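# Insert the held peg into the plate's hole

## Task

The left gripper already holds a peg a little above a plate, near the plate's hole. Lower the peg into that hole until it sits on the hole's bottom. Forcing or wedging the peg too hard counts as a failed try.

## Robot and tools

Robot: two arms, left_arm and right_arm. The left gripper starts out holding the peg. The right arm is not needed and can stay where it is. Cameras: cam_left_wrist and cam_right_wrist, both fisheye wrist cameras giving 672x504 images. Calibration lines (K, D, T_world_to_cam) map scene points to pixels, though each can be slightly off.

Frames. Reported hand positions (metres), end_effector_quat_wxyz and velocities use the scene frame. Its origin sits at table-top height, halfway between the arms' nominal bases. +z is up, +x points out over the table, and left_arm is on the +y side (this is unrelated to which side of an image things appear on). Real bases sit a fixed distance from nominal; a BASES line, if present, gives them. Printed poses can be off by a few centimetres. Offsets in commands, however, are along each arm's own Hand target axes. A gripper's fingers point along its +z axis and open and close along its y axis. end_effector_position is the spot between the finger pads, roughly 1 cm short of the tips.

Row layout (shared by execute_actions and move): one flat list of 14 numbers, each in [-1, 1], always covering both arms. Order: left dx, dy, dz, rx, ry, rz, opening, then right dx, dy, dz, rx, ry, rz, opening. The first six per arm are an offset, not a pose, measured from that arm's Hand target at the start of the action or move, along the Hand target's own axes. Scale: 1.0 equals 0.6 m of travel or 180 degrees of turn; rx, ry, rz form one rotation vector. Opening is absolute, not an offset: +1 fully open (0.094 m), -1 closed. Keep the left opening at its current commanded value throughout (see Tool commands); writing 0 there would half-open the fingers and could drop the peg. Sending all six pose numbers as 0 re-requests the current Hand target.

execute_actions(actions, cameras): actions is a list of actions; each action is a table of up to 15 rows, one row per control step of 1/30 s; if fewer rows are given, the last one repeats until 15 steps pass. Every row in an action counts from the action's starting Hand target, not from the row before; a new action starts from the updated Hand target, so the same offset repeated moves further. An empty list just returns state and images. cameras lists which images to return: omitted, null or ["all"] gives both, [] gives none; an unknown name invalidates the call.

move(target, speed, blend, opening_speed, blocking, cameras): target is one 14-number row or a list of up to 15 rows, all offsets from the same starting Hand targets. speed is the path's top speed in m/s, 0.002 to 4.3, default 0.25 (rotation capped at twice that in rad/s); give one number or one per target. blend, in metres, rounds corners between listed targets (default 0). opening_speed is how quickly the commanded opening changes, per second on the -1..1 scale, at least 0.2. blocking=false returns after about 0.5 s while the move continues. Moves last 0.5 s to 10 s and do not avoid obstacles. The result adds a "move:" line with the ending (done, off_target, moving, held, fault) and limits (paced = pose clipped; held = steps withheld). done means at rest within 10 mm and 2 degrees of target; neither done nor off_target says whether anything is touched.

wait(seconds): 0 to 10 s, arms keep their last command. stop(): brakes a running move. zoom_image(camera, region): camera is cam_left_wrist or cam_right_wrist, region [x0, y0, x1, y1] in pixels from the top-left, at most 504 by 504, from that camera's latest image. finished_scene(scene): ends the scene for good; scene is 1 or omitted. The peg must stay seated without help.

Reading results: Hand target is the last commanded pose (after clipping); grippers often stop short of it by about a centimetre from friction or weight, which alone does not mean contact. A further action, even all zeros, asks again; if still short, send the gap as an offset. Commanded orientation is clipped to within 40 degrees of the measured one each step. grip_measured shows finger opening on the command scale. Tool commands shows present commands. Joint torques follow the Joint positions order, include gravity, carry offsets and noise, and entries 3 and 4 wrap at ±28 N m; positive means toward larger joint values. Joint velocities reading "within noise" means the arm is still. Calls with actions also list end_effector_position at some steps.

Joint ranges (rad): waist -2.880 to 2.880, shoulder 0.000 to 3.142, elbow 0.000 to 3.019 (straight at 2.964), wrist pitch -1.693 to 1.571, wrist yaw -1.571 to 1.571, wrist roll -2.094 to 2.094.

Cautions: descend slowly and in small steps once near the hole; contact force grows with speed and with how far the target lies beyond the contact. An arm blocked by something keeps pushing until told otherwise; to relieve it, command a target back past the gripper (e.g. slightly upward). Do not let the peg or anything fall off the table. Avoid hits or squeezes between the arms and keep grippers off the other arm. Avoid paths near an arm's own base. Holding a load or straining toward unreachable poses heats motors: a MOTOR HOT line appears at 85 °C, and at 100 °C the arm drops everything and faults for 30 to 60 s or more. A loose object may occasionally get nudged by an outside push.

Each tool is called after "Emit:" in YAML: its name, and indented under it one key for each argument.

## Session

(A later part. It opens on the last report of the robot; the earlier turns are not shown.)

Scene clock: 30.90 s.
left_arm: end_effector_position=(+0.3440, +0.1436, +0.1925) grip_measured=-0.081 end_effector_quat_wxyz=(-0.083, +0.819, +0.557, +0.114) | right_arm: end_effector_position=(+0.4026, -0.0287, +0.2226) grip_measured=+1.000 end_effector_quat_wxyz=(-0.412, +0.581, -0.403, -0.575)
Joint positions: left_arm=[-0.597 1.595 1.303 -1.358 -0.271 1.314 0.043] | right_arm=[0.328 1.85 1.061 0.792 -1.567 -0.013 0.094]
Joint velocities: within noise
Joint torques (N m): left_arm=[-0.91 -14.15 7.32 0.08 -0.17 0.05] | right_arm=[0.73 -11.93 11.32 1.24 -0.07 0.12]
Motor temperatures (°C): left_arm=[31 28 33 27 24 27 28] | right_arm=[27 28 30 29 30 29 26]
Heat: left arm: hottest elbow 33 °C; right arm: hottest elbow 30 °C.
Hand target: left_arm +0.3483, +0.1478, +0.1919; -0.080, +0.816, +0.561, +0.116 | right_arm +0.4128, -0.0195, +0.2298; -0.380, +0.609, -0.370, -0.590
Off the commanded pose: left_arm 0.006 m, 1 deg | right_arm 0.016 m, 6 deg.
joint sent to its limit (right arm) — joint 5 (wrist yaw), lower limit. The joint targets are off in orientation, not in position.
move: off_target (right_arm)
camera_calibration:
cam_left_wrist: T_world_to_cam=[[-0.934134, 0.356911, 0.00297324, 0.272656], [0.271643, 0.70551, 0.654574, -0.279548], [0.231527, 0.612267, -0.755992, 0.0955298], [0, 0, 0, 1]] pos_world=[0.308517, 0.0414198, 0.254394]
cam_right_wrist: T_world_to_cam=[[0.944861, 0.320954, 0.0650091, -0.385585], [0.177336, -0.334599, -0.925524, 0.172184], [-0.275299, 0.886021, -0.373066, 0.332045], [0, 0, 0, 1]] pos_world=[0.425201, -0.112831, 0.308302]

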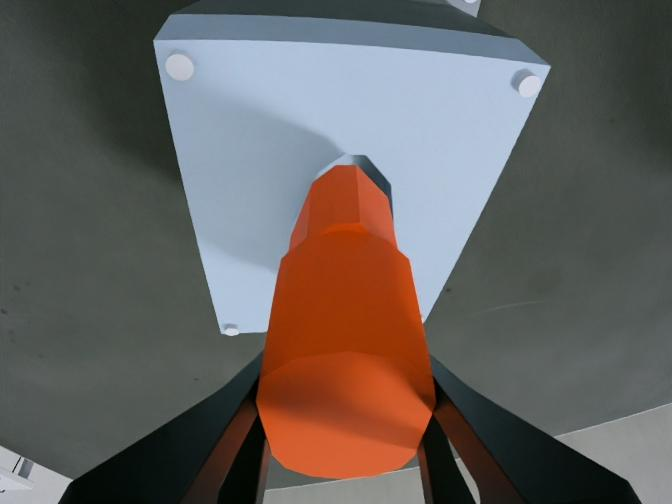

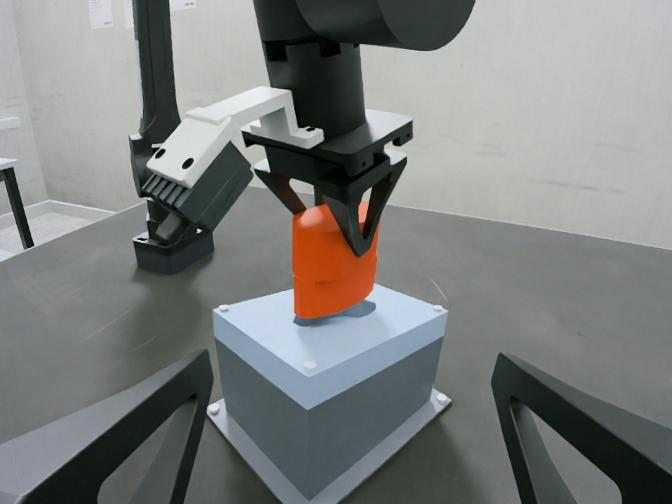

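Emit:
move:
  target: [0.0052,-0.0026,0.0067,0,-0.0333,0,-1,0,0,0,0,0,0,1]
  speed: 0.05

Emit:
zoom_image:
  camera: "cam_right_wrist"
  region: [280, 250, 390, 340]

Emit:
zoom_image:
  camera: "cam_left_wrist"
  region: [280, 110, 400, 230]

Scene clock: 33.10 s.
left_arm: end_effector_position=(+0.3450, +0.1485, +0.1799) grip_measured=-0.081 end_effector_quat_wxyz=(-0.065, +0.822, +0.562, +0.068) | right_arm: end_effector_position=(+0.4026, -0.0287, +0.2226) grip_measured=+1.000 end_effector_quat_wxyz=(-0.412, +0.581, -0.403, -0.575)
Joint positions: left_arm=[-0.551 1.595 1.279 -1.322 -0.176 1.359 0.043] | right_arm=[0.328 1.85 1.061 0.792 -1.567 -0.013 0.094]
Joint velocities: within noise
Joint torques (N m): left_arm=[-0.97 -16.03 7.25 0.09 0.06 0.12] | right_arm=[0.67 -11.75 11.28 1.22 -0.06 0.12]
Motor temperatures (°C): left_arm=[31 27 33 27 24 27 28] | right_arm=[27 28 30 29 30 29 26]
Heat: left arm: hottest elbow 33 °C; right arm: hottest elbow 30 °C.
Hand target: left_arm +0.3483, +0.1522, +0.1888; -0.051, +0.821, +0.564, +0.073 | right_arm +0.4128, -0.0195, +0.2298; -0.380, +0.609, -0.370, -0.590
Off the commanded pose: left_arm 0.010 m, 2 deg | right_arm 0.016 m, 6 deg.
joint sent to its limit (right arm) — joint 5 (wrist yaw), lower limit. The joint targets are off in orientation, not in position.
move: off_target (right_arm)
camera_calibration:
cam_left_wrist: T_world_to_cam=[[-0.936587, 0.34958, 0.0244505, 0.269987], [0.298274, 0.758613, 0.579257, -0.27857], [0.183948, 0.549818, -0.814778, 0.119067], [0, 0, 0, 1]] pos_world=[0.314054, 0.0514797, 0.251775]
cam_right_wrist: T_world_to_cam=[[0.944861, 0.320954, 0.0650091, -0.385585], [0.177336, -0.334599, -0.925524, 0.172184], [-0.275299, 0.886021, -0.373066, 0.332045], [0, 0, 0, 1]] pos_world=[0.425201, -0.112831, 0.308302]

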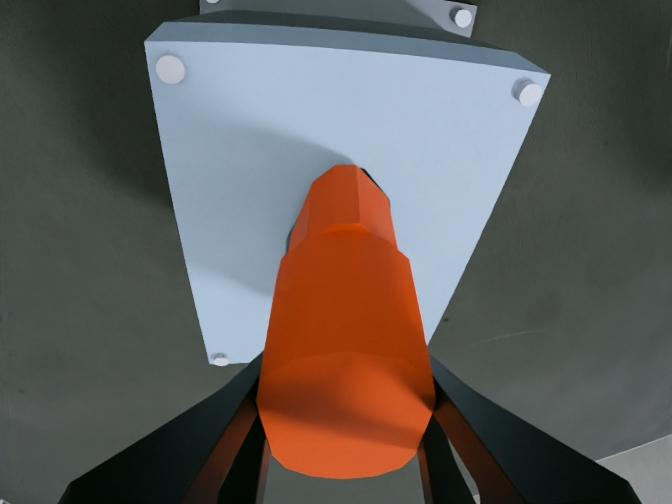

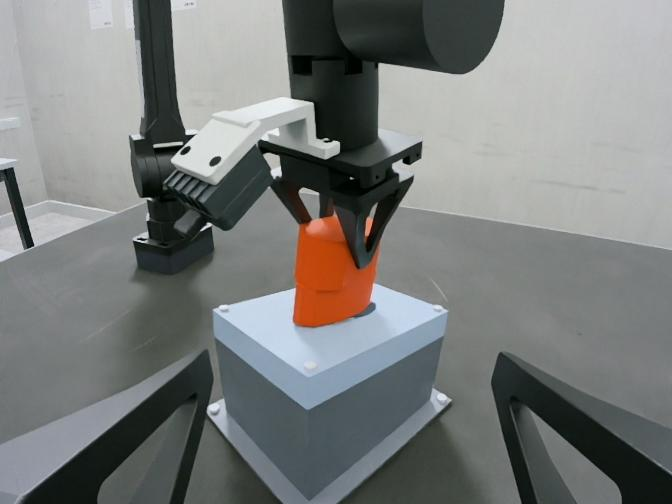

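Scaled by 4.582 from the camera's 672x504 image, which has a finer 960x720 frame.

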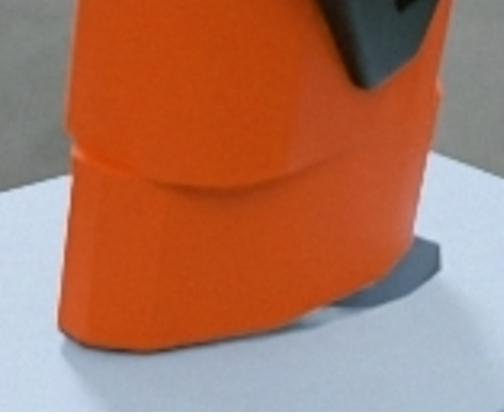

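Scaled by 4.200 from the camera's 672x504 image, which has a finer 960x720 frame.

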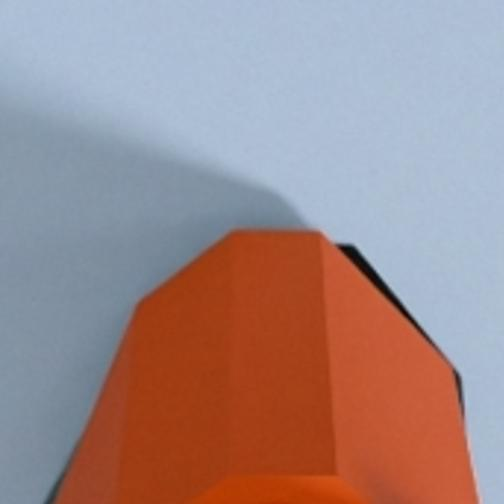

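Emit:
move:
  target:
    - [0.003,0,-0.0164,0,0,0,-1,0,0,0,0,0,0,1]
    - [0.003,0,-0.0164,-0.0032,0,0.018,-1,0.217,0.027,-0.079,0,0,0,1]
  speed: 0.15

Emit:
zoom_image:
  camera: "cam_right_wrist"
  region: [230, 80, 430, 280]

Emit:
zoom_image:
  camera: "cam_left_wrist"
  region: [280, 110, 400, 230]

Scene clock: 37.47 s.
left_arm: end_effector_position=(+0.3445, +0.1489, +0.1832) grip_measured=-0.081 end_effector_quat_wxyz=(-0.064, +0.838, +0.538, +0.067) | right_arm: end_effector_position=(+0.4216, -0.0627, +0.1049) grip_measured=+1.000 end_effector_quat_wxyz=(-0.431, +0.566, -0.424, -0.560)
Joint positions: left_arm=[-0.551 1.587 1.279 -1.324 -0.176 1.418 0.043] | right_arm=[0.257 2.077 1.033 0.888 -1.567 -0.168 0.094]
Joint velocities: within noise
Joint torques (N m): left_arm=[-0.97 -16.5 8.02 -0.35 -0.01 0.12] | right_arm=[-0.91 -13.27 4.78 2.18 -0.15 -0.1]
Motor temperatures (°C): left_arm=[31 28 33 27 24 27 28] | right_arm=[27 28 31 29 30 29 26]
Heat: left arm: hottest elbow 33 °C; right arm: hottest elbow 31 °C.
Hand target: left_arm +0.3483, +0.1523, +0.1988; -0.049, +0.837, +0.540, +0.074 | right_arm +0.4228, -0.0695, +0.0999; -0.380, +0.609, -0.370, -0.590
Off the commanded pose: left_arm 0.016 m, 2 deg | right_arm 0.008 m, 11 deg.
joint sent to its limit (right arm) — joint 5 (wrist yaw), lower limit. The joint targets are off in orientation, not in position.
move: off_target (left_arm, right_arm)
camera_calibration:
cam_left_wrist: T_world_to_cam=[[-0.91483, 0.402755, 0.0295622, 0.252936], [0.344676, 0.740566, 0.576855, -0.293402], [0.210438, 0.537913, -0.816312, 0.114533], [0, 0, 0, 1]] pos_world=[0.308419, 0.0538034, 0.255268]
cam_right_wrist: T_world_to_cam=[[0.965495, 0.252928, 0.0620251, -0.397679], [0.150513, -0.347592, -0.925487, 0.059028], [-0.212522, 0.902888, -0.373667, 0.298145], [0, 0, 0, 1]] pos_world=[0.438435, -0.14809, 0.190703]

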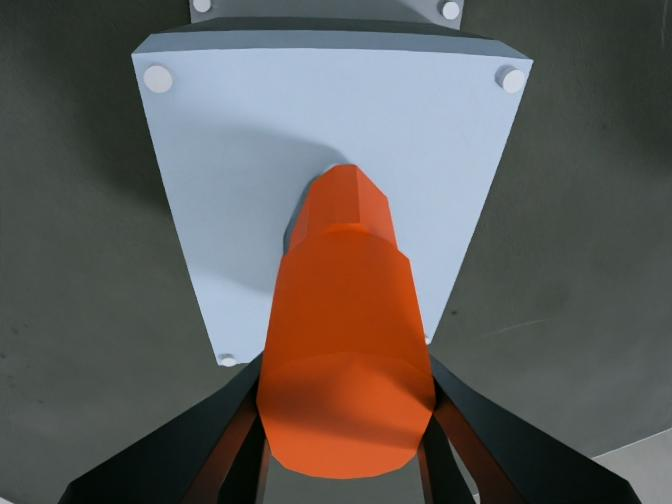

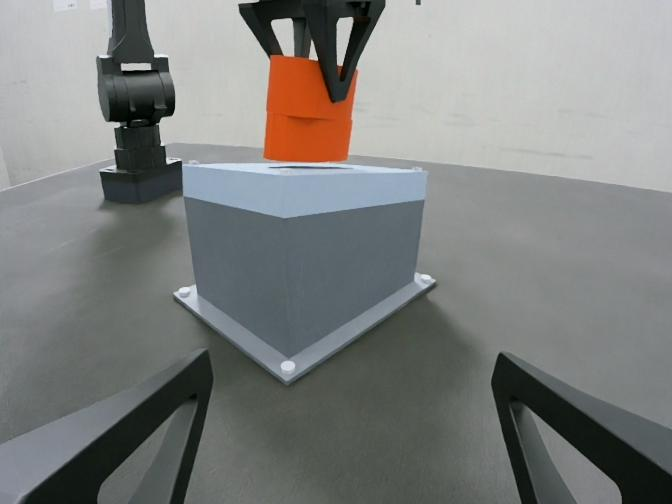

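Scaled by 2.520 from the camera's 672x504 image, which has a finer 960x720 frame.

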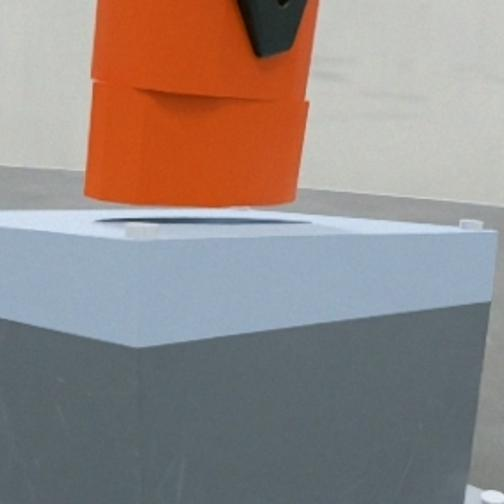

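Scaled by 4.200 from the camera's 672x504 image, which has a finer 960x720 frame.

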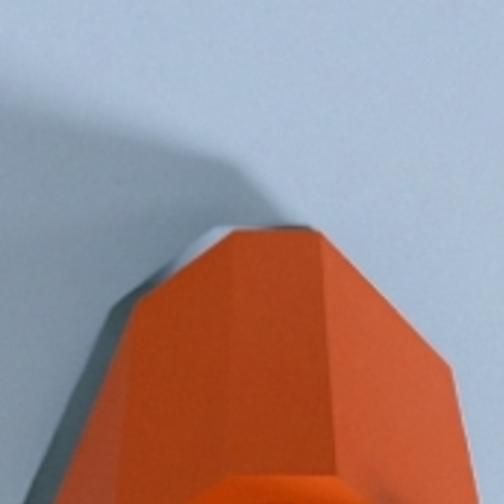

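Emit:
zoom_image:
  camera: "cam_right_wrist"
  region: [250, 50, 370, 170]

Emit:
zoom_image:
  camera: "cam_right_wrist"
  region: [170, 140, 450, 400]

Scaled by 4.200 from the camera's 672x504 image, which has a finer 960x720 frame.

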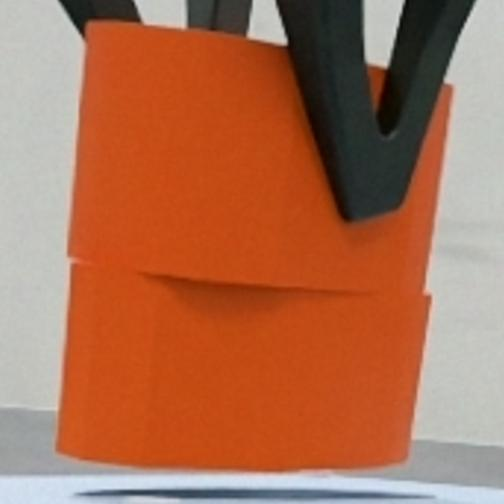

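Scaled by 1.800 from the camera's 672x504 image, which has a finer 960x720 frame.

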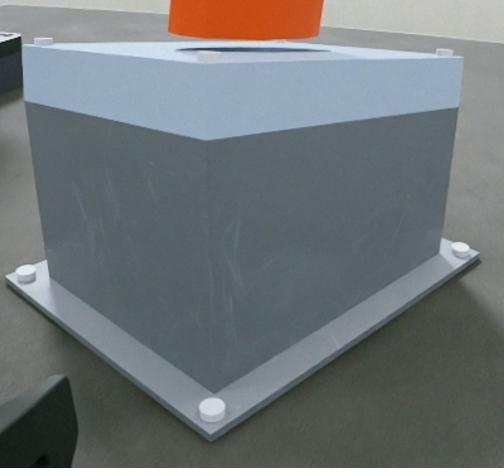

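Emit:
move:
  target: [-0.0035,0,-0.005,-0.0178,0.0167,0,-1,0,0,0,0,0,0,1]
  speed: 0.06

Emit:
zoom_image:
  camera: "cam_right_wrist"
  region: [250, 50, 370, 170]

Emit:
zoom_image:
  camera: "cam_left_wrist"
  region: [280, 110, 400, 230]

Scene clock: 40.17 s.
left_arm: end_effector_position=(+0.3488, +0.1547, +0.1897) grip_measured=-0.081 end_effector_quat_wxyz=(-0.057, +0.836, +0.536, +0.101) | right_arm: end_effector_position=(+0.4216, -0.0627, +0.1049) grip_measured=+1.000 end_effector_quat_wxyz=(-0.432, +0.567, -0.423, -0.559)
Joint positions: left_arm=[-0.556 1.56 1.26 -1.293 -0.233 1.417 0.043] | right_arm=[0.257 2.077 1.033 0.888 -1.567 -0.173 0.094]
Joint velocities: within noise
Joint torques (N m): left_arm=[-2.55 -16.09 7.35 0.18 -0.13 -0.09] | right_arm=[-0.85 -13.45 4.82 2 -0.15 -0.11]
Motor temperatures (°C): left_arm=[31 28 33 27 24 27 28] | right_arm=[27 28 31 29 30 29 26]
Heat: left arm: hottest elbow 33 °C; right arm: hottest elbow 31 °C.
Hand target: left_arm +0.3473, +0.1499, +0.2014; -0.040, +0.836, +0.536, +0.111 | right_arm +0.4228, -0.0695, +0.0999; -0.380, +0.609, -0.370, -0.590
Off the commanded pose: left_arm 0.013 m, 2 deg | right_arm 0.009 m, 10 deg.
joint sent to its limit (right arm) — joint 5 (wrist yaw), lower limit. The joint targets are off in orientation, not in position.
move: off_target (left_arm, right_arm)
camera_calibration:
cam_left_wrist: T_world_to_cam=[[-0.912325, 0.40905, -0.0184856, 0.261508], [0.311543, 0.72273, 0.61693, -0.296215], [0.265716, 0.557081, -0.786801, 0.0880203], [0, 0, 0, 1]] pos_world=[0.307476, 0.0580786, 0.256832]
cam_right_wrist: T_world_to_cam=[[0.965246, 0.252831, 0.0661516, -0.397961], [0.154173, -0.346496, -0.925295, 0.0575746], [-0.211022, 0.903337, -0.373434, 0.297515], [0, 0, 0, 1]] pos_world=[0.438036, -0.14819, 0.190701]

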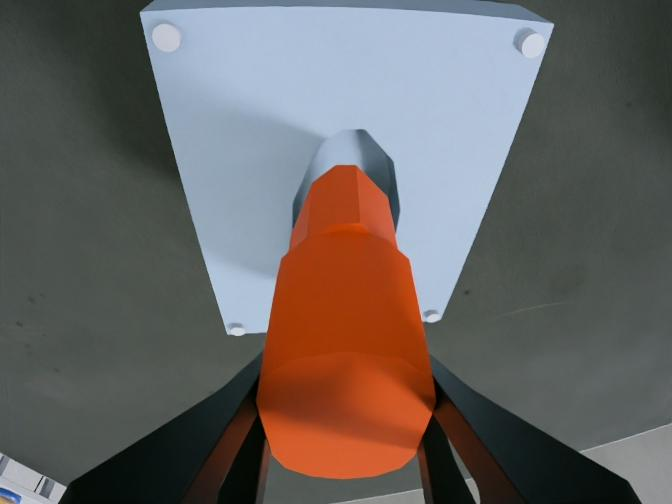

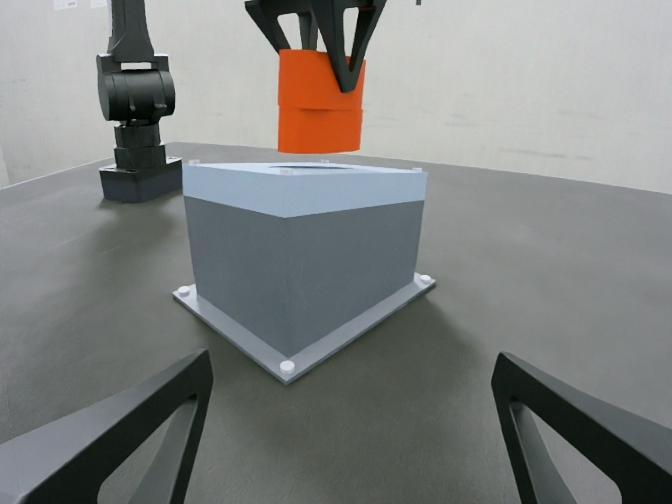

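Scaled by 4.200 from the camera's 672x504 image, which has a finer 960x720 frame.

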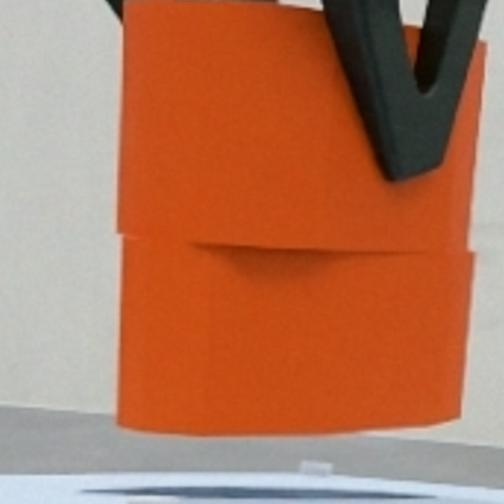

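Scaled by 4.200 from the camera's 672x504 image, which has a finer 960x720 frame.

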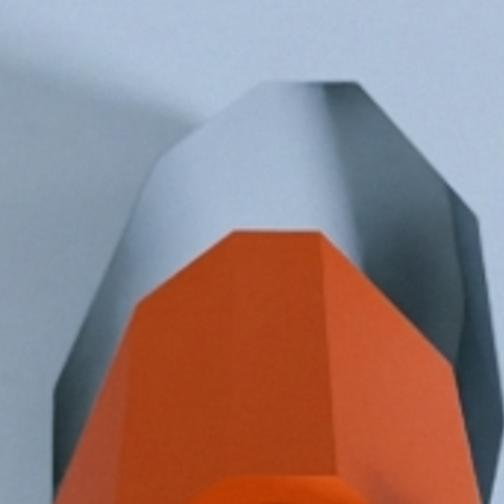

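Emit:
move:
  target: [-0.0195,-0.0045,0.0037,0,0,0,-1,-0.2,0,0.06,0,0,0,1]
  speed: 0.15

Emit:
zoom_image:
  camera: "cam_right_wrist"
  region: [260, 200, 400, 340]

Emit:
zoom_image:
  camera: "cam_left_wrist"
  region: [280, 110, 400, 230]

Scene clock: 42.67 s.
left_arm: end_effector_position=(+0.3417, +0.1457, +0.1863) grip_measured=-0.081 end_effector_quat_wxyz=(-0.056, +0.836, +0.536, +0.103) | right_arm: end_effector_position=(+0.4041, -0.0428, +0.2124) grip_measured=+1.000 end_effector_quat_wxyz=(-0.424, +0.579, -0.406, -0.566)
Joint positions: left_arm=[-0.582 1.56 1.25 -1.286 -0.233 1.391 0.043] | right_arm=[0.302 1.85 1.033 0.784 -1.567 -0.064 0.094]
Joint velocities: within noise
Joint torques (N m): left_arm=[-2.55 -15.74 7.34 0.2 -0.13 -0.1] | right_arm=[0.91 -13.22 8.16 1.29 -0.08 0.15]
Motor temperatures (°C): left_arm=[31 28 33 27 24 27 28] | right_arm=[27 29 31 29 30 29 26]
Heat: left arm: hottest elbow 33 °C; right arm: hottest elbow 31 °C.
Hand target: left_arm +0.3404, +0.1411, +0.1964; -0.040, +0.836, +0.536, +0.111 | right_arm +0.4036, -0.0370, +0.2194; -0.380, +0.609, -0.370, -0.590
Off the commanded pose: left_arm 0.011 m, 2 deg | right_arm 0.009 m, 8 deg.
joint sent to its limit (right arm) — joint 5 (wrist yaw), lower limit. The joint targets are off in orientation, not in position.
move: off_target (left_arm, right_arm)
camera_calibration:
cam_left_wrist: T_world_to_cam=[[-0.911812, 0.410004, -0.0222559, 0.259176], [0.310013, 0.722958, 0.617432, -0.28503], [0.26924, 0.556083, -0.786309, 0.0910364], [0, 0, 0, 1]] pos_world=[0.300173, 0.0491778, 0.253338]
cam_right_wrist: T_world_to_cam=[[0.951699, 0.296355, 0.080261, -0.388918], [0.182176, -0.334632, -0.924572, 0.155722], [-0.247144, 0.894536, -0.372458, 0.329983], [0, 0, 0, 1]] pos_world=[0.423318, -0.127814, 0.298096]

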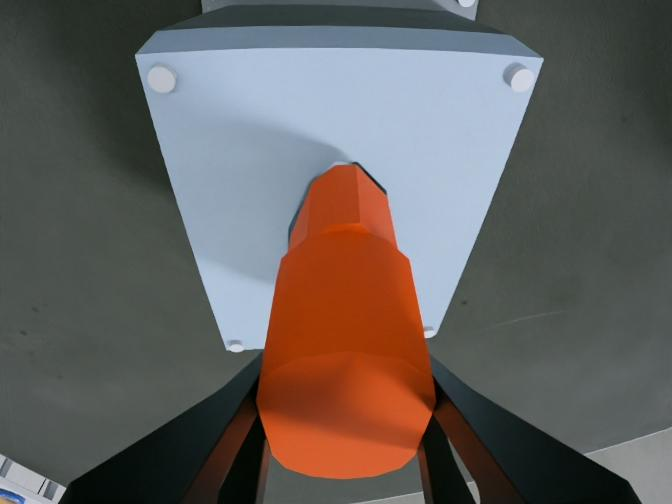

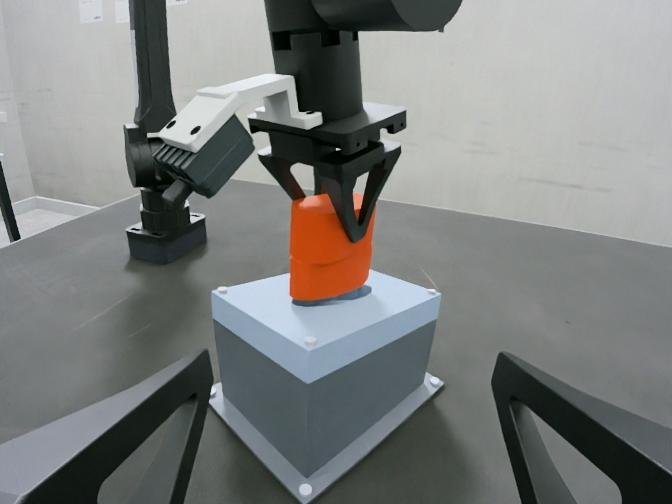

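Scaled by 3.600 from the camera's 672x504 image, which has a finer 960x720 frame.

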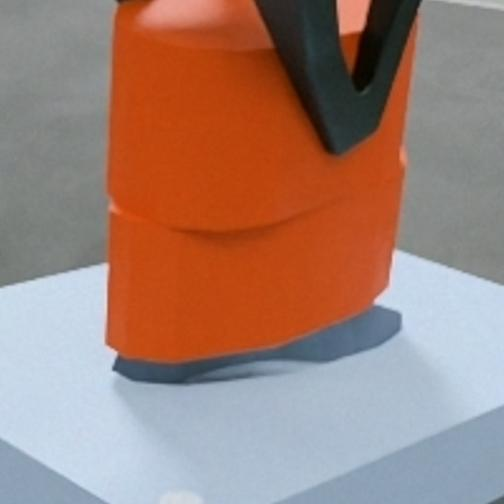

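Scaled by 4.200 from the camera's 672x504 image, which has a finer 960x720 frame.

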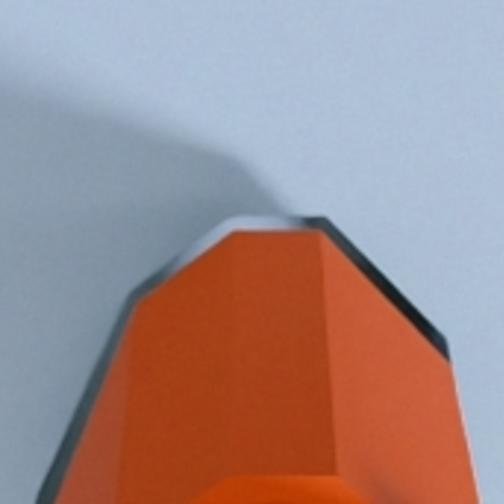

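Emit:
move:
  target: [0.0012,0.0007,0.0072,0,0,0,-1,0,0,0,0,0,0,1]
  speed: 0.05

Emit:
zoom_image:
  camera: "cam_right_wrist"
  region: [270, 240, 380, 350]

Emit:
zoom_image:
  camera: "cam_left_wrist"
  region: [280, 130, 400, 250]

Scene clock: 43.73 s.
left_arm: end_effector_position=(+0.3419, +0.1456, +0.1839) grip_measured=-0.081 end_effector_quat_wxyz=(-0.054, +0.836, +0.536, +0.104) | right_arm: end_effector_position=(+0.4041, -0.0428, +0.2123) grip_measured=+1.000 end_effector_quat_wxyz=(-0.423, +0.579, -0.407, -0.566)
Joint positions: left_arm=[-0.582 1.56 1.243 -1.275 -0.233 1.391 0.043] | right_arm=[0.302 1.85 1.033 0.782 -1.567 -0.064 0.094]
Joint velocities: within noise
Joint torques (N m): left_arm=[-2.32 -15.44 7.31 0.18 -0.13 -0.05] | right_arm=[0.73 -13.39 8.17 1.25 -0.08 0.14]
Motor temperatures (°C): left_arm=[31 28 33 27 24 27 28] | right_arm=[27 29 31 29 30 29 26]
Heat: left arm: hottest elbow 33 °C; right arm: hottest elbow 31 °C.
Hand target: left_arm +0.3417, +0.1423, +0.1924; -0.040, +0.836, +0.536, +0.111 | right_arm +0.4036, -0.0370, +0.2194; -0.380, +0.609, -0.370, -0.590
Off the commanded pose: left_arm 0.009 m, 2 deg | right_arm 0.009 m, 8 deg.
joint sent to its limit (right arm) — joint 5 (wrist yaw), lower limit. The joint targets are off in orientation, not in position.
move: off_target (right_arm)
camera_calibration:
cam_left_wrist: T_world_to_cam=[[-0.911874, 0.409611, -0.0265443, 0.260237], [0.307541, 0.724613, 0.616729, -0.282777], [0.271853, 0.554216, -0.786728, 0.0886447], [0, 0, 0, 1]] pos_world=[0.300171, 0.0491799, 0.251044]
cam_right_wrist: T_world_to_cam=[[0.951844, 0.296421, 0.0782748, -0.388458], [0.180453, -0.335279, -0.924675, 0.156197], [-0.247849, 0.894272, -0.372624, 0.330248], [0, 0, 0, 1]] pos_world=[0.423417, -0.127815, 0.297897]

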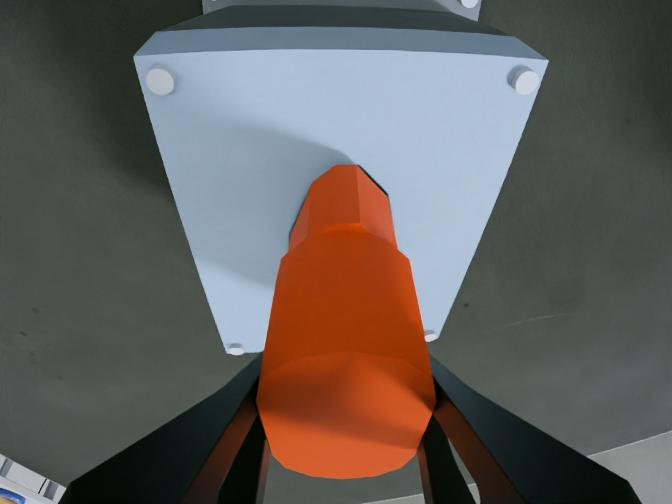

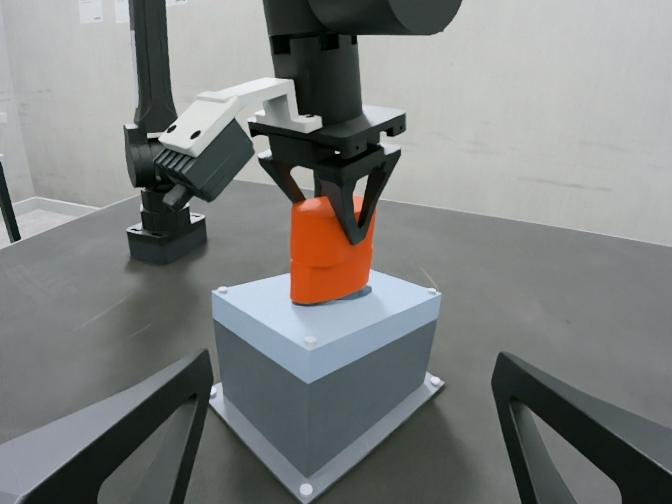

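Scaled by 4.582 from the camera's 672x504 image, which has a finer 960x720 frame.

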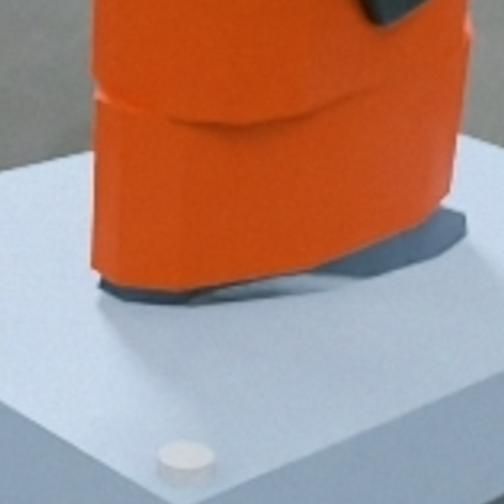

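Scaled by 4.200 from the camera's 672x504 image, which has a finer 960x720 frame.

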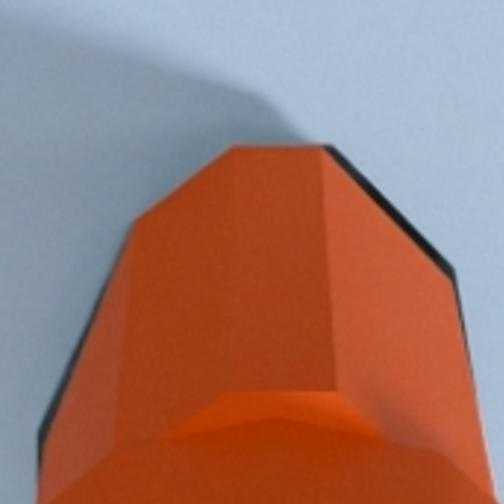

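Emit:
move:
  target: [0.0038,-0.0015,0.0008,0,0,0,-1,0,0,0,0,0,0,1]
  speed: 0.05

Emit:
zoom_image:
  camera: "cam_right_wrist"
  region: [270, 240, 380, 350]

Emit:
zoom_image:
  camera: "cam_left_wrist"
  region: [280, 130, 400, 250]

Scene clock: 48.93 s.
left_arm: end_effector_position=(+0.3420, +0.1455, +0.1839) grip_measured=-0.081 end_effector_quat_wxyz=(-0.054, +0.836, +0.536, +0.104) | right_arm: end_effector_position=(+0.4041, -0.0428, +0.2123) grip_measured=+1.000 end_effector_quat_wxyz=(-0.423, +0.579, -0.407, -0.567)
Joint positions: left_arm=[-0.582 1.56 1.243 -1.275 -0.233 1.391 0.043] | right_arm=[0.302 1.85 1.033 0.782 -1.567 -0.064 0.094]
Joint velocities: within noise
Joint torques (N m): left_arm=[-1.96 -15.62 7.06 0.25 -0.13 0.01] | right_arm=[0.73 -13.27 8.2 1.2 -0.08 0.14]
Motor temperatures (°C): left_arm=[31 28 33 27 24 27 28] | right_arm=[27 29 31 29 30 29 26]
Heat: left arm: hottest elbow 33 °C; right arm: hottest elbow 31 °C.
Hand target: left_arm +0.3419, +0.1448, +0.1924; -0.040, +0.836, +0.536, +0.111 | right_arm +0.4036, -0.0370, +0.2194; -0.380, +0.609, -0.370, -0.590
Off the commanded pose: left_arm 0.008 m, 2 deg | right_arm 0.009 m, 8 deg.
joint sent to its limit (right arm) — joint 5 (wrist yaw), lower limit. The joint targets are off in orientation, not in position.
move: off_target (right_arm)
camera_calibration:
cam_left_wrist: T_world_to_cam=[[-0.911869, 0.4096, -0.0268901, 0.260323], [0.307363, 0.724748, 0.616659, -0.282713], [0.272072, 0.554047, -0.786771, 0.0885988], [0, 0, 0, 1]] pos_world=[0.300171, 0.0491801, 0.251045]
cam_right_wrist: T_world_to_cam=[[0.951876, 0.29641, 0.0779328, -0.388466], [0.18015, -0.335403, -0.92469, 0.156296], [-0.247949, 0.894229, -0.37266, 0.33032], [0, 0, 0, 1]] pos_world=[0.423517, -0.127815, 0.297897]

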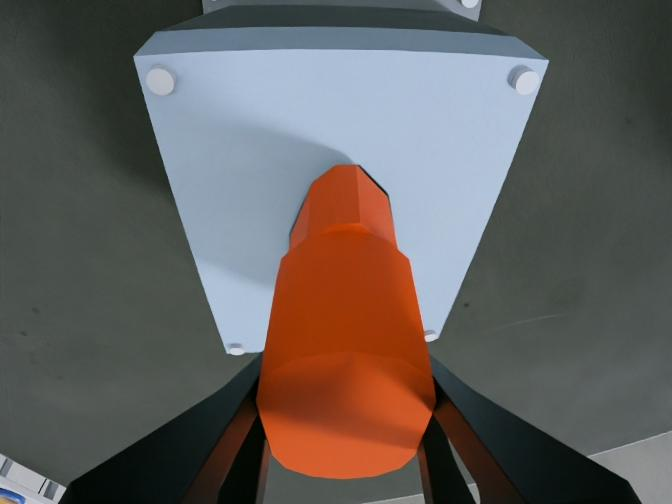

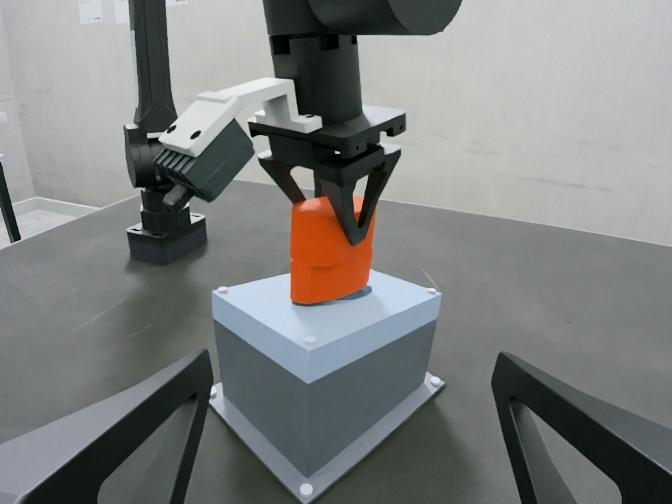

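Scaled by 4.582 from the camera's 672x504 image, which has a finer 960x720 frame.

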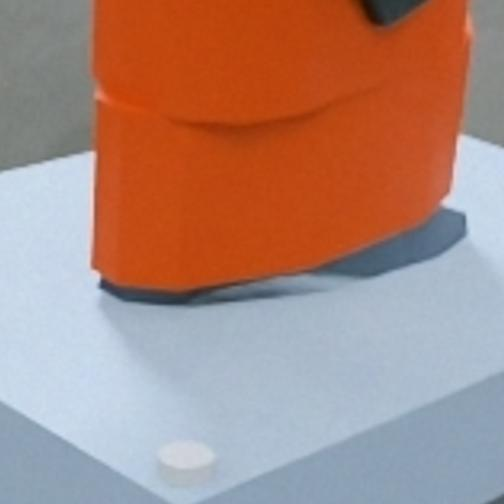

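Scaled by 4.200 from the camera's 672x504 image, which has a finer 960x720 frame.

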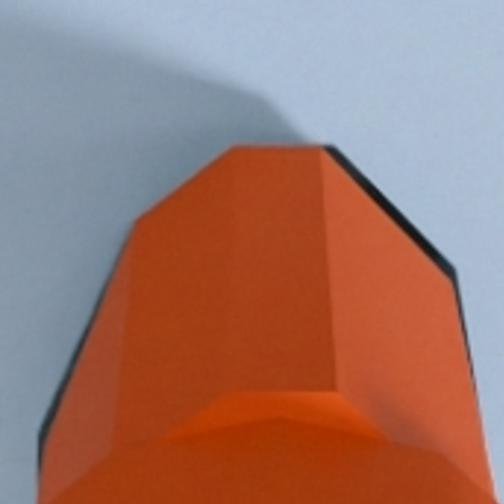

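Emit:
move:
  target: [0.0073,-0.0035,0.001,0,0,0,-1,0,0,0,0,0,0,1]
  speed: 0.05
  cameras: ["cam_left_wrist"]

Scene clock: 49.97 s.
left_arm: end_effector_position=(+0.3392, +0.1476, +0.1816) grip_measured=-0.081 end_effector_quat_wxyz=(-0.055, +0.836, +0.536, +0.103) | right_arm: end_effector_position=(+0.4041, -0.0428, +0.2123) grip_measured=+1.000 end_effector_quat_wxyz=(-0.423, +0.579, -0.407, -0.567)
Joint positions: left_arm=[-0.582 1.555 1.231 -1.271 -0.234 1.391 0.043] | right_arm=[0.302 1.85 1.033 0.782 -1.567 -0.064 0.094]
Joint velocities: within noise
Joint torques (N m): left_arm=[-1.32 -15.79 7.31 0.18 -0.13 0.11] | right_arm=[0.79 -13.33 8.18 1.22 -0.08 0.13]
Motor temperatures (°C): left_arm=[31 28 33 27 24 27 28] | right_arm=[27 29 31 29 30 29 26]
Heat: left arm: hottest elbow 33 °C; right arm: hottest elbow 31 °C.
Hand target: left_arm +0.3418, +0.1497, +0.1928; -0.040, +0.836, +0.536, +0.111 | right_arm +0.4036, -0.0370, +0.2194; -0.380, +0.609, -0.370, -0.590
Off the commanded pose: left_arm 0.012 m, 2 deg | right_arm 0.009 m, 8 deg.
joint sent to its limit (right arm) — joint 5 (wrist yaw), lower limit. The joint targets are off in orientation, not in position.
move: off_target (left_arm, right_arm)
camera_calibration:
cam_left_wrist: T_world_to_cam=[[-0.911768, 0.410012, -0.023853, 0.256216], [0.309109, 0.723309, 0.617476, -0.282488], [0.270425, 0.555621, -0.786228, 0.0867425], [0, 0, 0, 1]] pos_world=[0.297472, 0.0510782, 0.24874]
Images, in order (width x height): cam_left_wrist 672x504.

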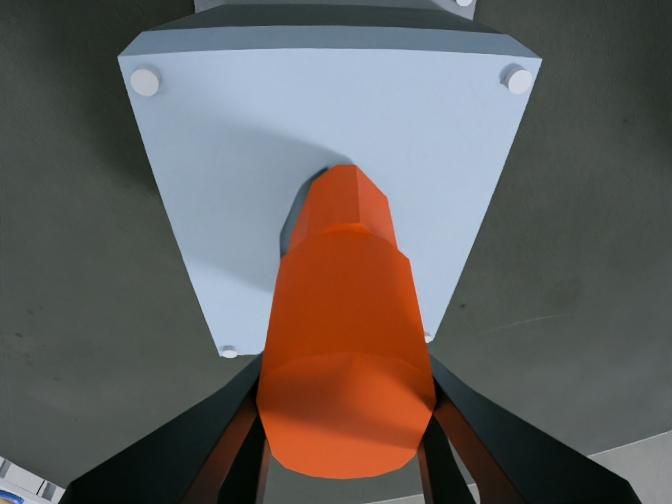

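Emit:
move:
  target: [0.015,0.0013,-0.0067,0,0,0,-1,0,0,0,0,0,0,1]
  speed: 0.1
  cameras: ["cam_left_wrist"]

Scene clock: 51.00 s.
left_arm: end_effector_position=(+0.3419, +0.1527, +0.1850) grip_measured=-0.081 end_effector_quat_wxyz=(-0.053, +0.837, +0.534, +0.104) | right_arm: end_effector_position=(+0.4041, -0.0428, +0.2123) grip_measured=+1.000 end_effector_quat_wxyz=(-0.423, +0.579, -0.407, -0.567)
Joint positions: left_arm=[-0.569 1.547 1.231 -1.271 -0.234 1.408 0.043] | right_arm=[0.302 1.85 1.033 0.782 -1.567 -0.064 0.094]
Joint velocities: within noise
Joint torques (N m): left_arm=[-0.91 -15.62 7.88 -0.17 -0.11 0.11] | right_arm=[0.73 -13.22 8.18 1.24 -0.08 0.14]
Motor temperatures (°C): left_arm=[31 28 34 27 24 27 28] | right_arm=[27 29 31 29 30 29 26]
Heat: left arm: hottest elbow 34 °C; right arm: hottest elbow 31 °C.
Hand target: left_arm +0.3455, +0.1566, +0.1987; -0.040, +0.836, +0.537, +0.111 | right_arm +0.4036, -0.0370, +0.2194; -0.380, +0.609, -0.370, -0.590
Off the commanded pose: left_arm 0.015 m, 2 deg | right_arm 0.009 m, 8 deg.
joint sent to its limit (right arm) — joint 5 (wrist yaw), lower limit. The joint targets are off in orientation, not in position.
move: off_target (left_arm, right_arm)
camera_calibration:
cam_left_wrist: T_world_to_cam=[[-0.910155, 0.413331, -0.0278467, 0.256422], [0.309713, 0.723549, 0.616892, -0.28922], [0.275129, 0.552842, -0.786555, 0.084658], [0, 0, 0, 1]] pos_world=[0.299667, 0.0564749, 0.252146]
Images, in order (width x height): cam_left_wrist 672x504.

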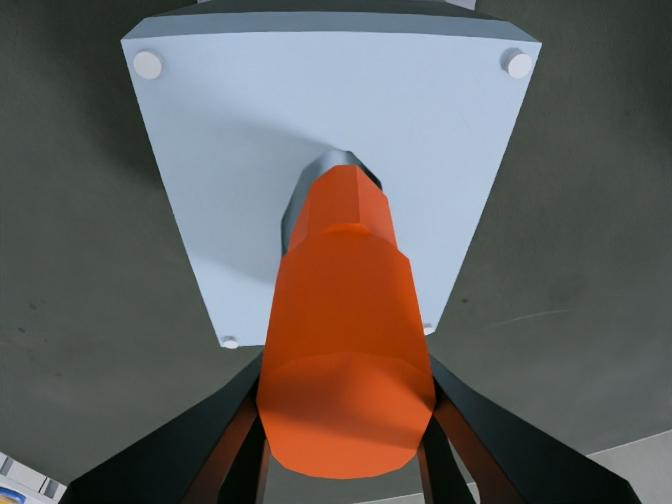

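Emit:
zoom_image:
  camera: "cam_left_wrist"
  region: [270, 130, 390, 250]

Emit:
wait:
  seconds: 0

Emit:
zoom_image:
  camera: "cam_right_wrist"
  region: [270, 240, 380, 350]

Scaled by 4.200 from the camera's 672x504 image, which has a finer 960x720 frame.

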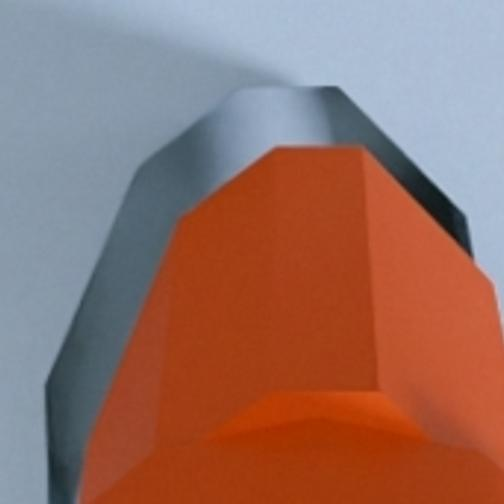

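Scene clock: 51.13 s.
left_arm: end_effector_position=(+0.3419, +0.1527, +0.1850) grip_measured=-0.081 end_effector_quat_wxyz=(-0.053, +0.837, +0.534, +0.104) | right_arm: end_effector_position=(+0.4041, -0.0428, +0.2123) grip_measured=+1.000 end_effector_quat_wxyz=(-0.423, +0.579, -0.407, -0.567)
Joint positions: left_arm=[-0.569 1.547 1.231 -1.271 -0.234 1.409 0.043] | right_arm=[0.302 1.85 1.033 0.782 -1.567 -0.064 0.094]
Joint velocities: within noise
Joint torques (N m): left_arm=[-0.97 -15.74 7.88 -0.17 -0.11 0.11] | right_arm=[0.85 -13.33 8.18 1.28 -0.08 0.14]
Motor temperatures (°C): left_arm=[31 28 34 27 24 27 28] | right_arm=[27 29 31 29 30 29 26]
Heat: left arm: hottest elbow 34 °C; right arm: hottest elbow 31 °C.
Hand target: left_arm +0.3455, +0.1566, +0.1987; -0.040, +0.836, +0.537, +0.111 | right_arm +0.4036, -0.0370, +0.2194; -0.380, +0.609, -0.370, -0.590
Tool commands: left_gripper/opening=-1.0 right_gripper/opening=+1.0
Off the commanded pose: left_arm 0.015 m, 2 deg | right_arm 0.009 m, 8 deg.
camera_calibration:
cam_left_wrist: T_world_to_cam=[[-0.910022, 0.413631, -0.0277523, 0.25625], [0.310012, 0.723441, 0.616868, -0.289266], [0.275232, 0.552759, -0.786577, 0.084665], [0, 0, 0, 1]] pos_world=[0.299567, 0.0564745, 0.252146]
cam_right_wrist: T_world_to_cam=[[0.951876, 0.29641, 0.0779328, -0.388466], [0.18015, -0.335403, -0.92469, 0.156296], [-0.247949, 0.894229, -0.37266, 0.33032], [0, 0, 0, 1]] pos_world=[0.423517, -0.127815, 0.297897]

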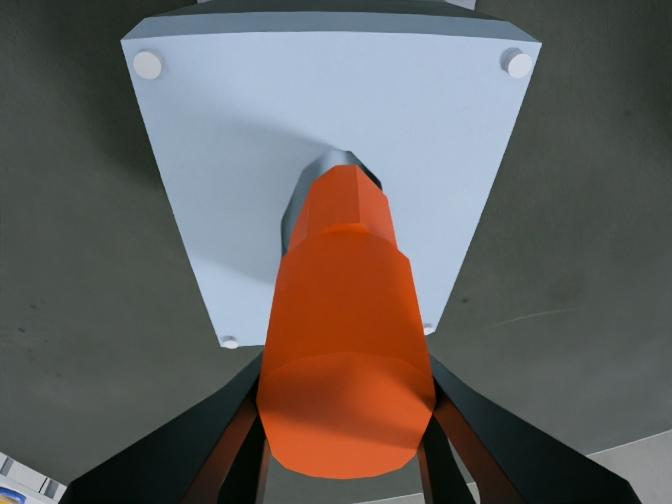

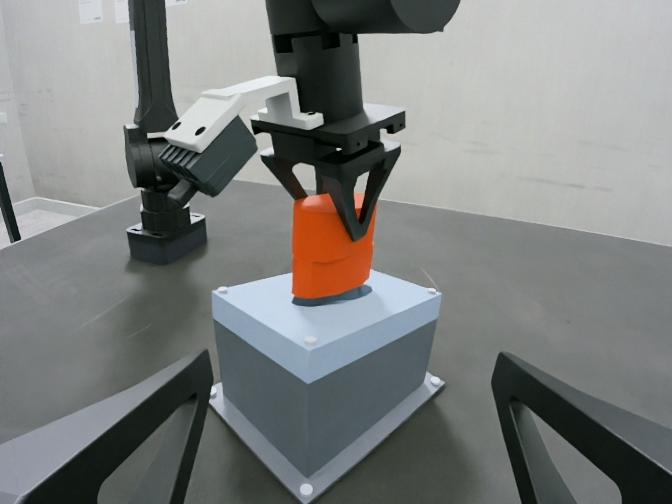

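Scaled by 4.582 from the camera's 672x504 image, which has a finer 960x720 frame.

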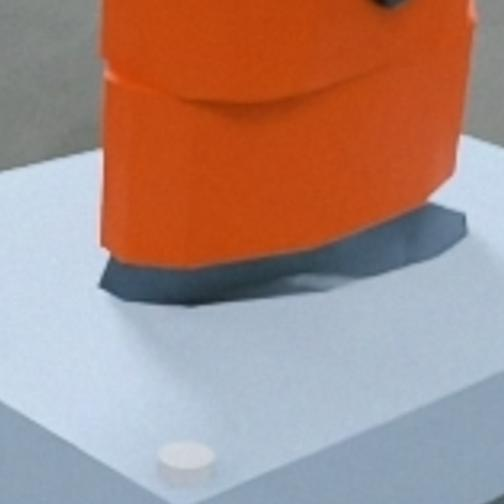

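Emit:
move:
  target: [-0.0028,0.005,0.0022,0.0032,0.0007,-0.0135,-1,0,0,0,0,0,0,1]
  speed: 0.05

Emit:
zoom_image:
  camera: "cam_right_wrist"
  region: [270, 240, 380, 350]

Emit:
zoom_image:
  camera: "cam_left_wrist"
  region: [270, 130, 390, 250]

Scene clock: 52.77 s.
left_arm: end_effector_position=(+0.3419, +0.1527, +0.1850) grip_measured=-0.081 end_effector_quat_wxyz=(-0.052, +0.830, +0.546, +0.105) | right_arm: end_effector_position=(+0.4041, -0.0428, +0.2123) grip_measured=+1.000 end_effector_quat_wxyz=(-0.423, +0.579, -0.407, -0.567)
Joint positions: left_arm=[-0.569 1.547 1.231 -1.271 -0.234 1.381 0.043] | right_arm=[0.302 1.85 1.033 0.782 -1.567 -0.064 0.094]
Joint velocities: within noise
Joint torques (N m): left_arm=[-1.08 -14.45 8.87 -0.49 -0.11 -0.09] | right_arm=[0.67 -13.33 8.14 1.25 -0.08 0.14]
Motor temperatures (°C): left_arm=[31 28 34 27 24 27 28] | right_arm=[27 29 31 29 30 29 26]
Heat: left arm: hottest elbow 34 °C; right arm: hottest elbow 31 °C.
Hand target: left_arm +0.3478, +0.1541, +0.1972; -0.042, +0.824, +0.555, +0.110 | right_arm +0.4036, -0.0370, +0.2194; -0.380, +0.609, -0.370, -0.590
Off the commanded pose: left_arm 0.014 m, 2 deg | right_arm 0.009 m, 8 deg.
joint sent to its limit (right arm) — joint 5 (wrist yaw), lower limit. The joint targets are off in orientation, not in position.
move: off_target (left_arm, right_arm)
camera_calibration:
cam_left_wrist: T_world_to_cam=[[-0.920666, 0.388851, -0.0341948, 0.264934], [0.286909, 0.733489, 0.61618, -0.282837], [0.264683, 0.557485, -0.786863, 0.0875849], [0, 0, 0, 1]] pos_world=[0.301882, 0.055611, 0.252255]
cam_right_wrist: T_world_to_cam=[[0.951876, 0.29641, 0.0779328, -0.388466], [0.18015, -0.335403, -0.92469, 0.156296], [-0.247949, 0.894229, -0.37266, 0.33032], [0, 0, 0, 1]] pos_world=[0.423517, -0.127815, 0.297897]

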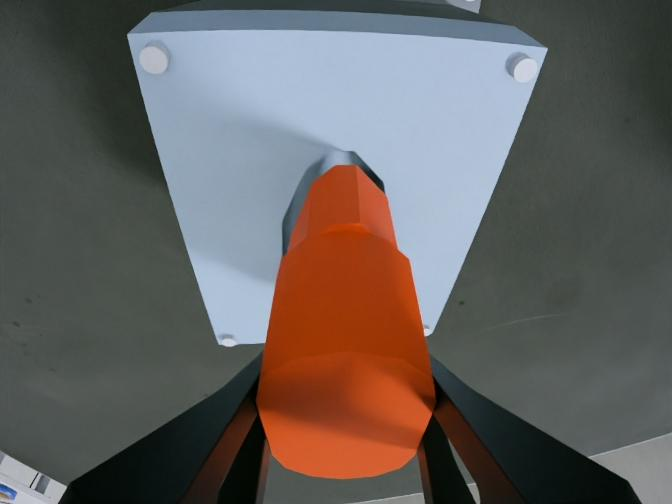

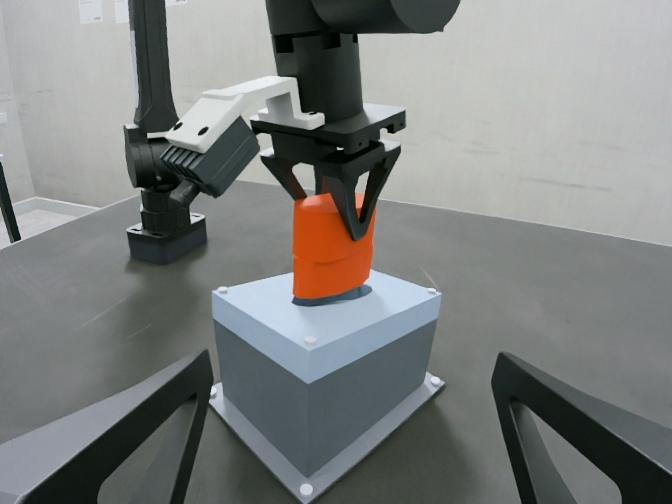

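Scaled by 4.582 from the camera's 672x504 image, which has a finer 960x720 frame.

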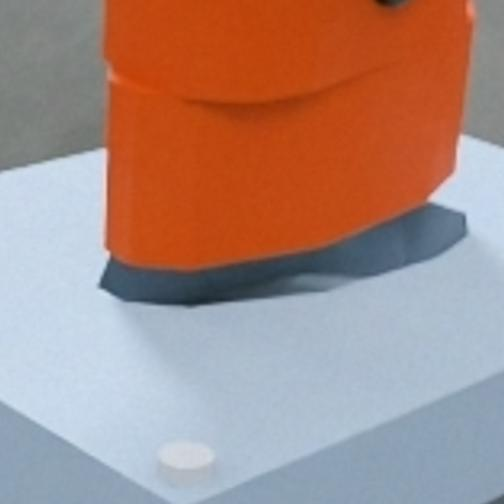

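Scaled by 4.200 from the camera's 672x504 image, which has a finer 960x720 frame.

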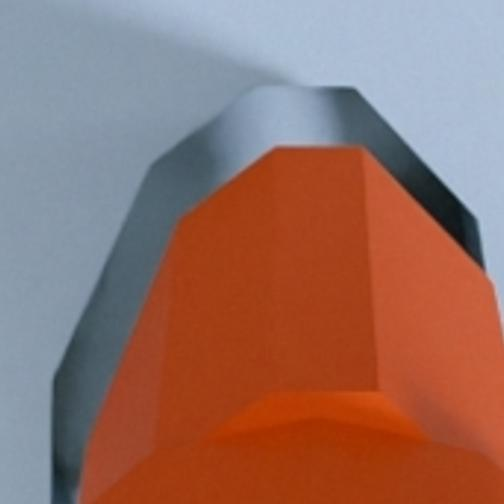

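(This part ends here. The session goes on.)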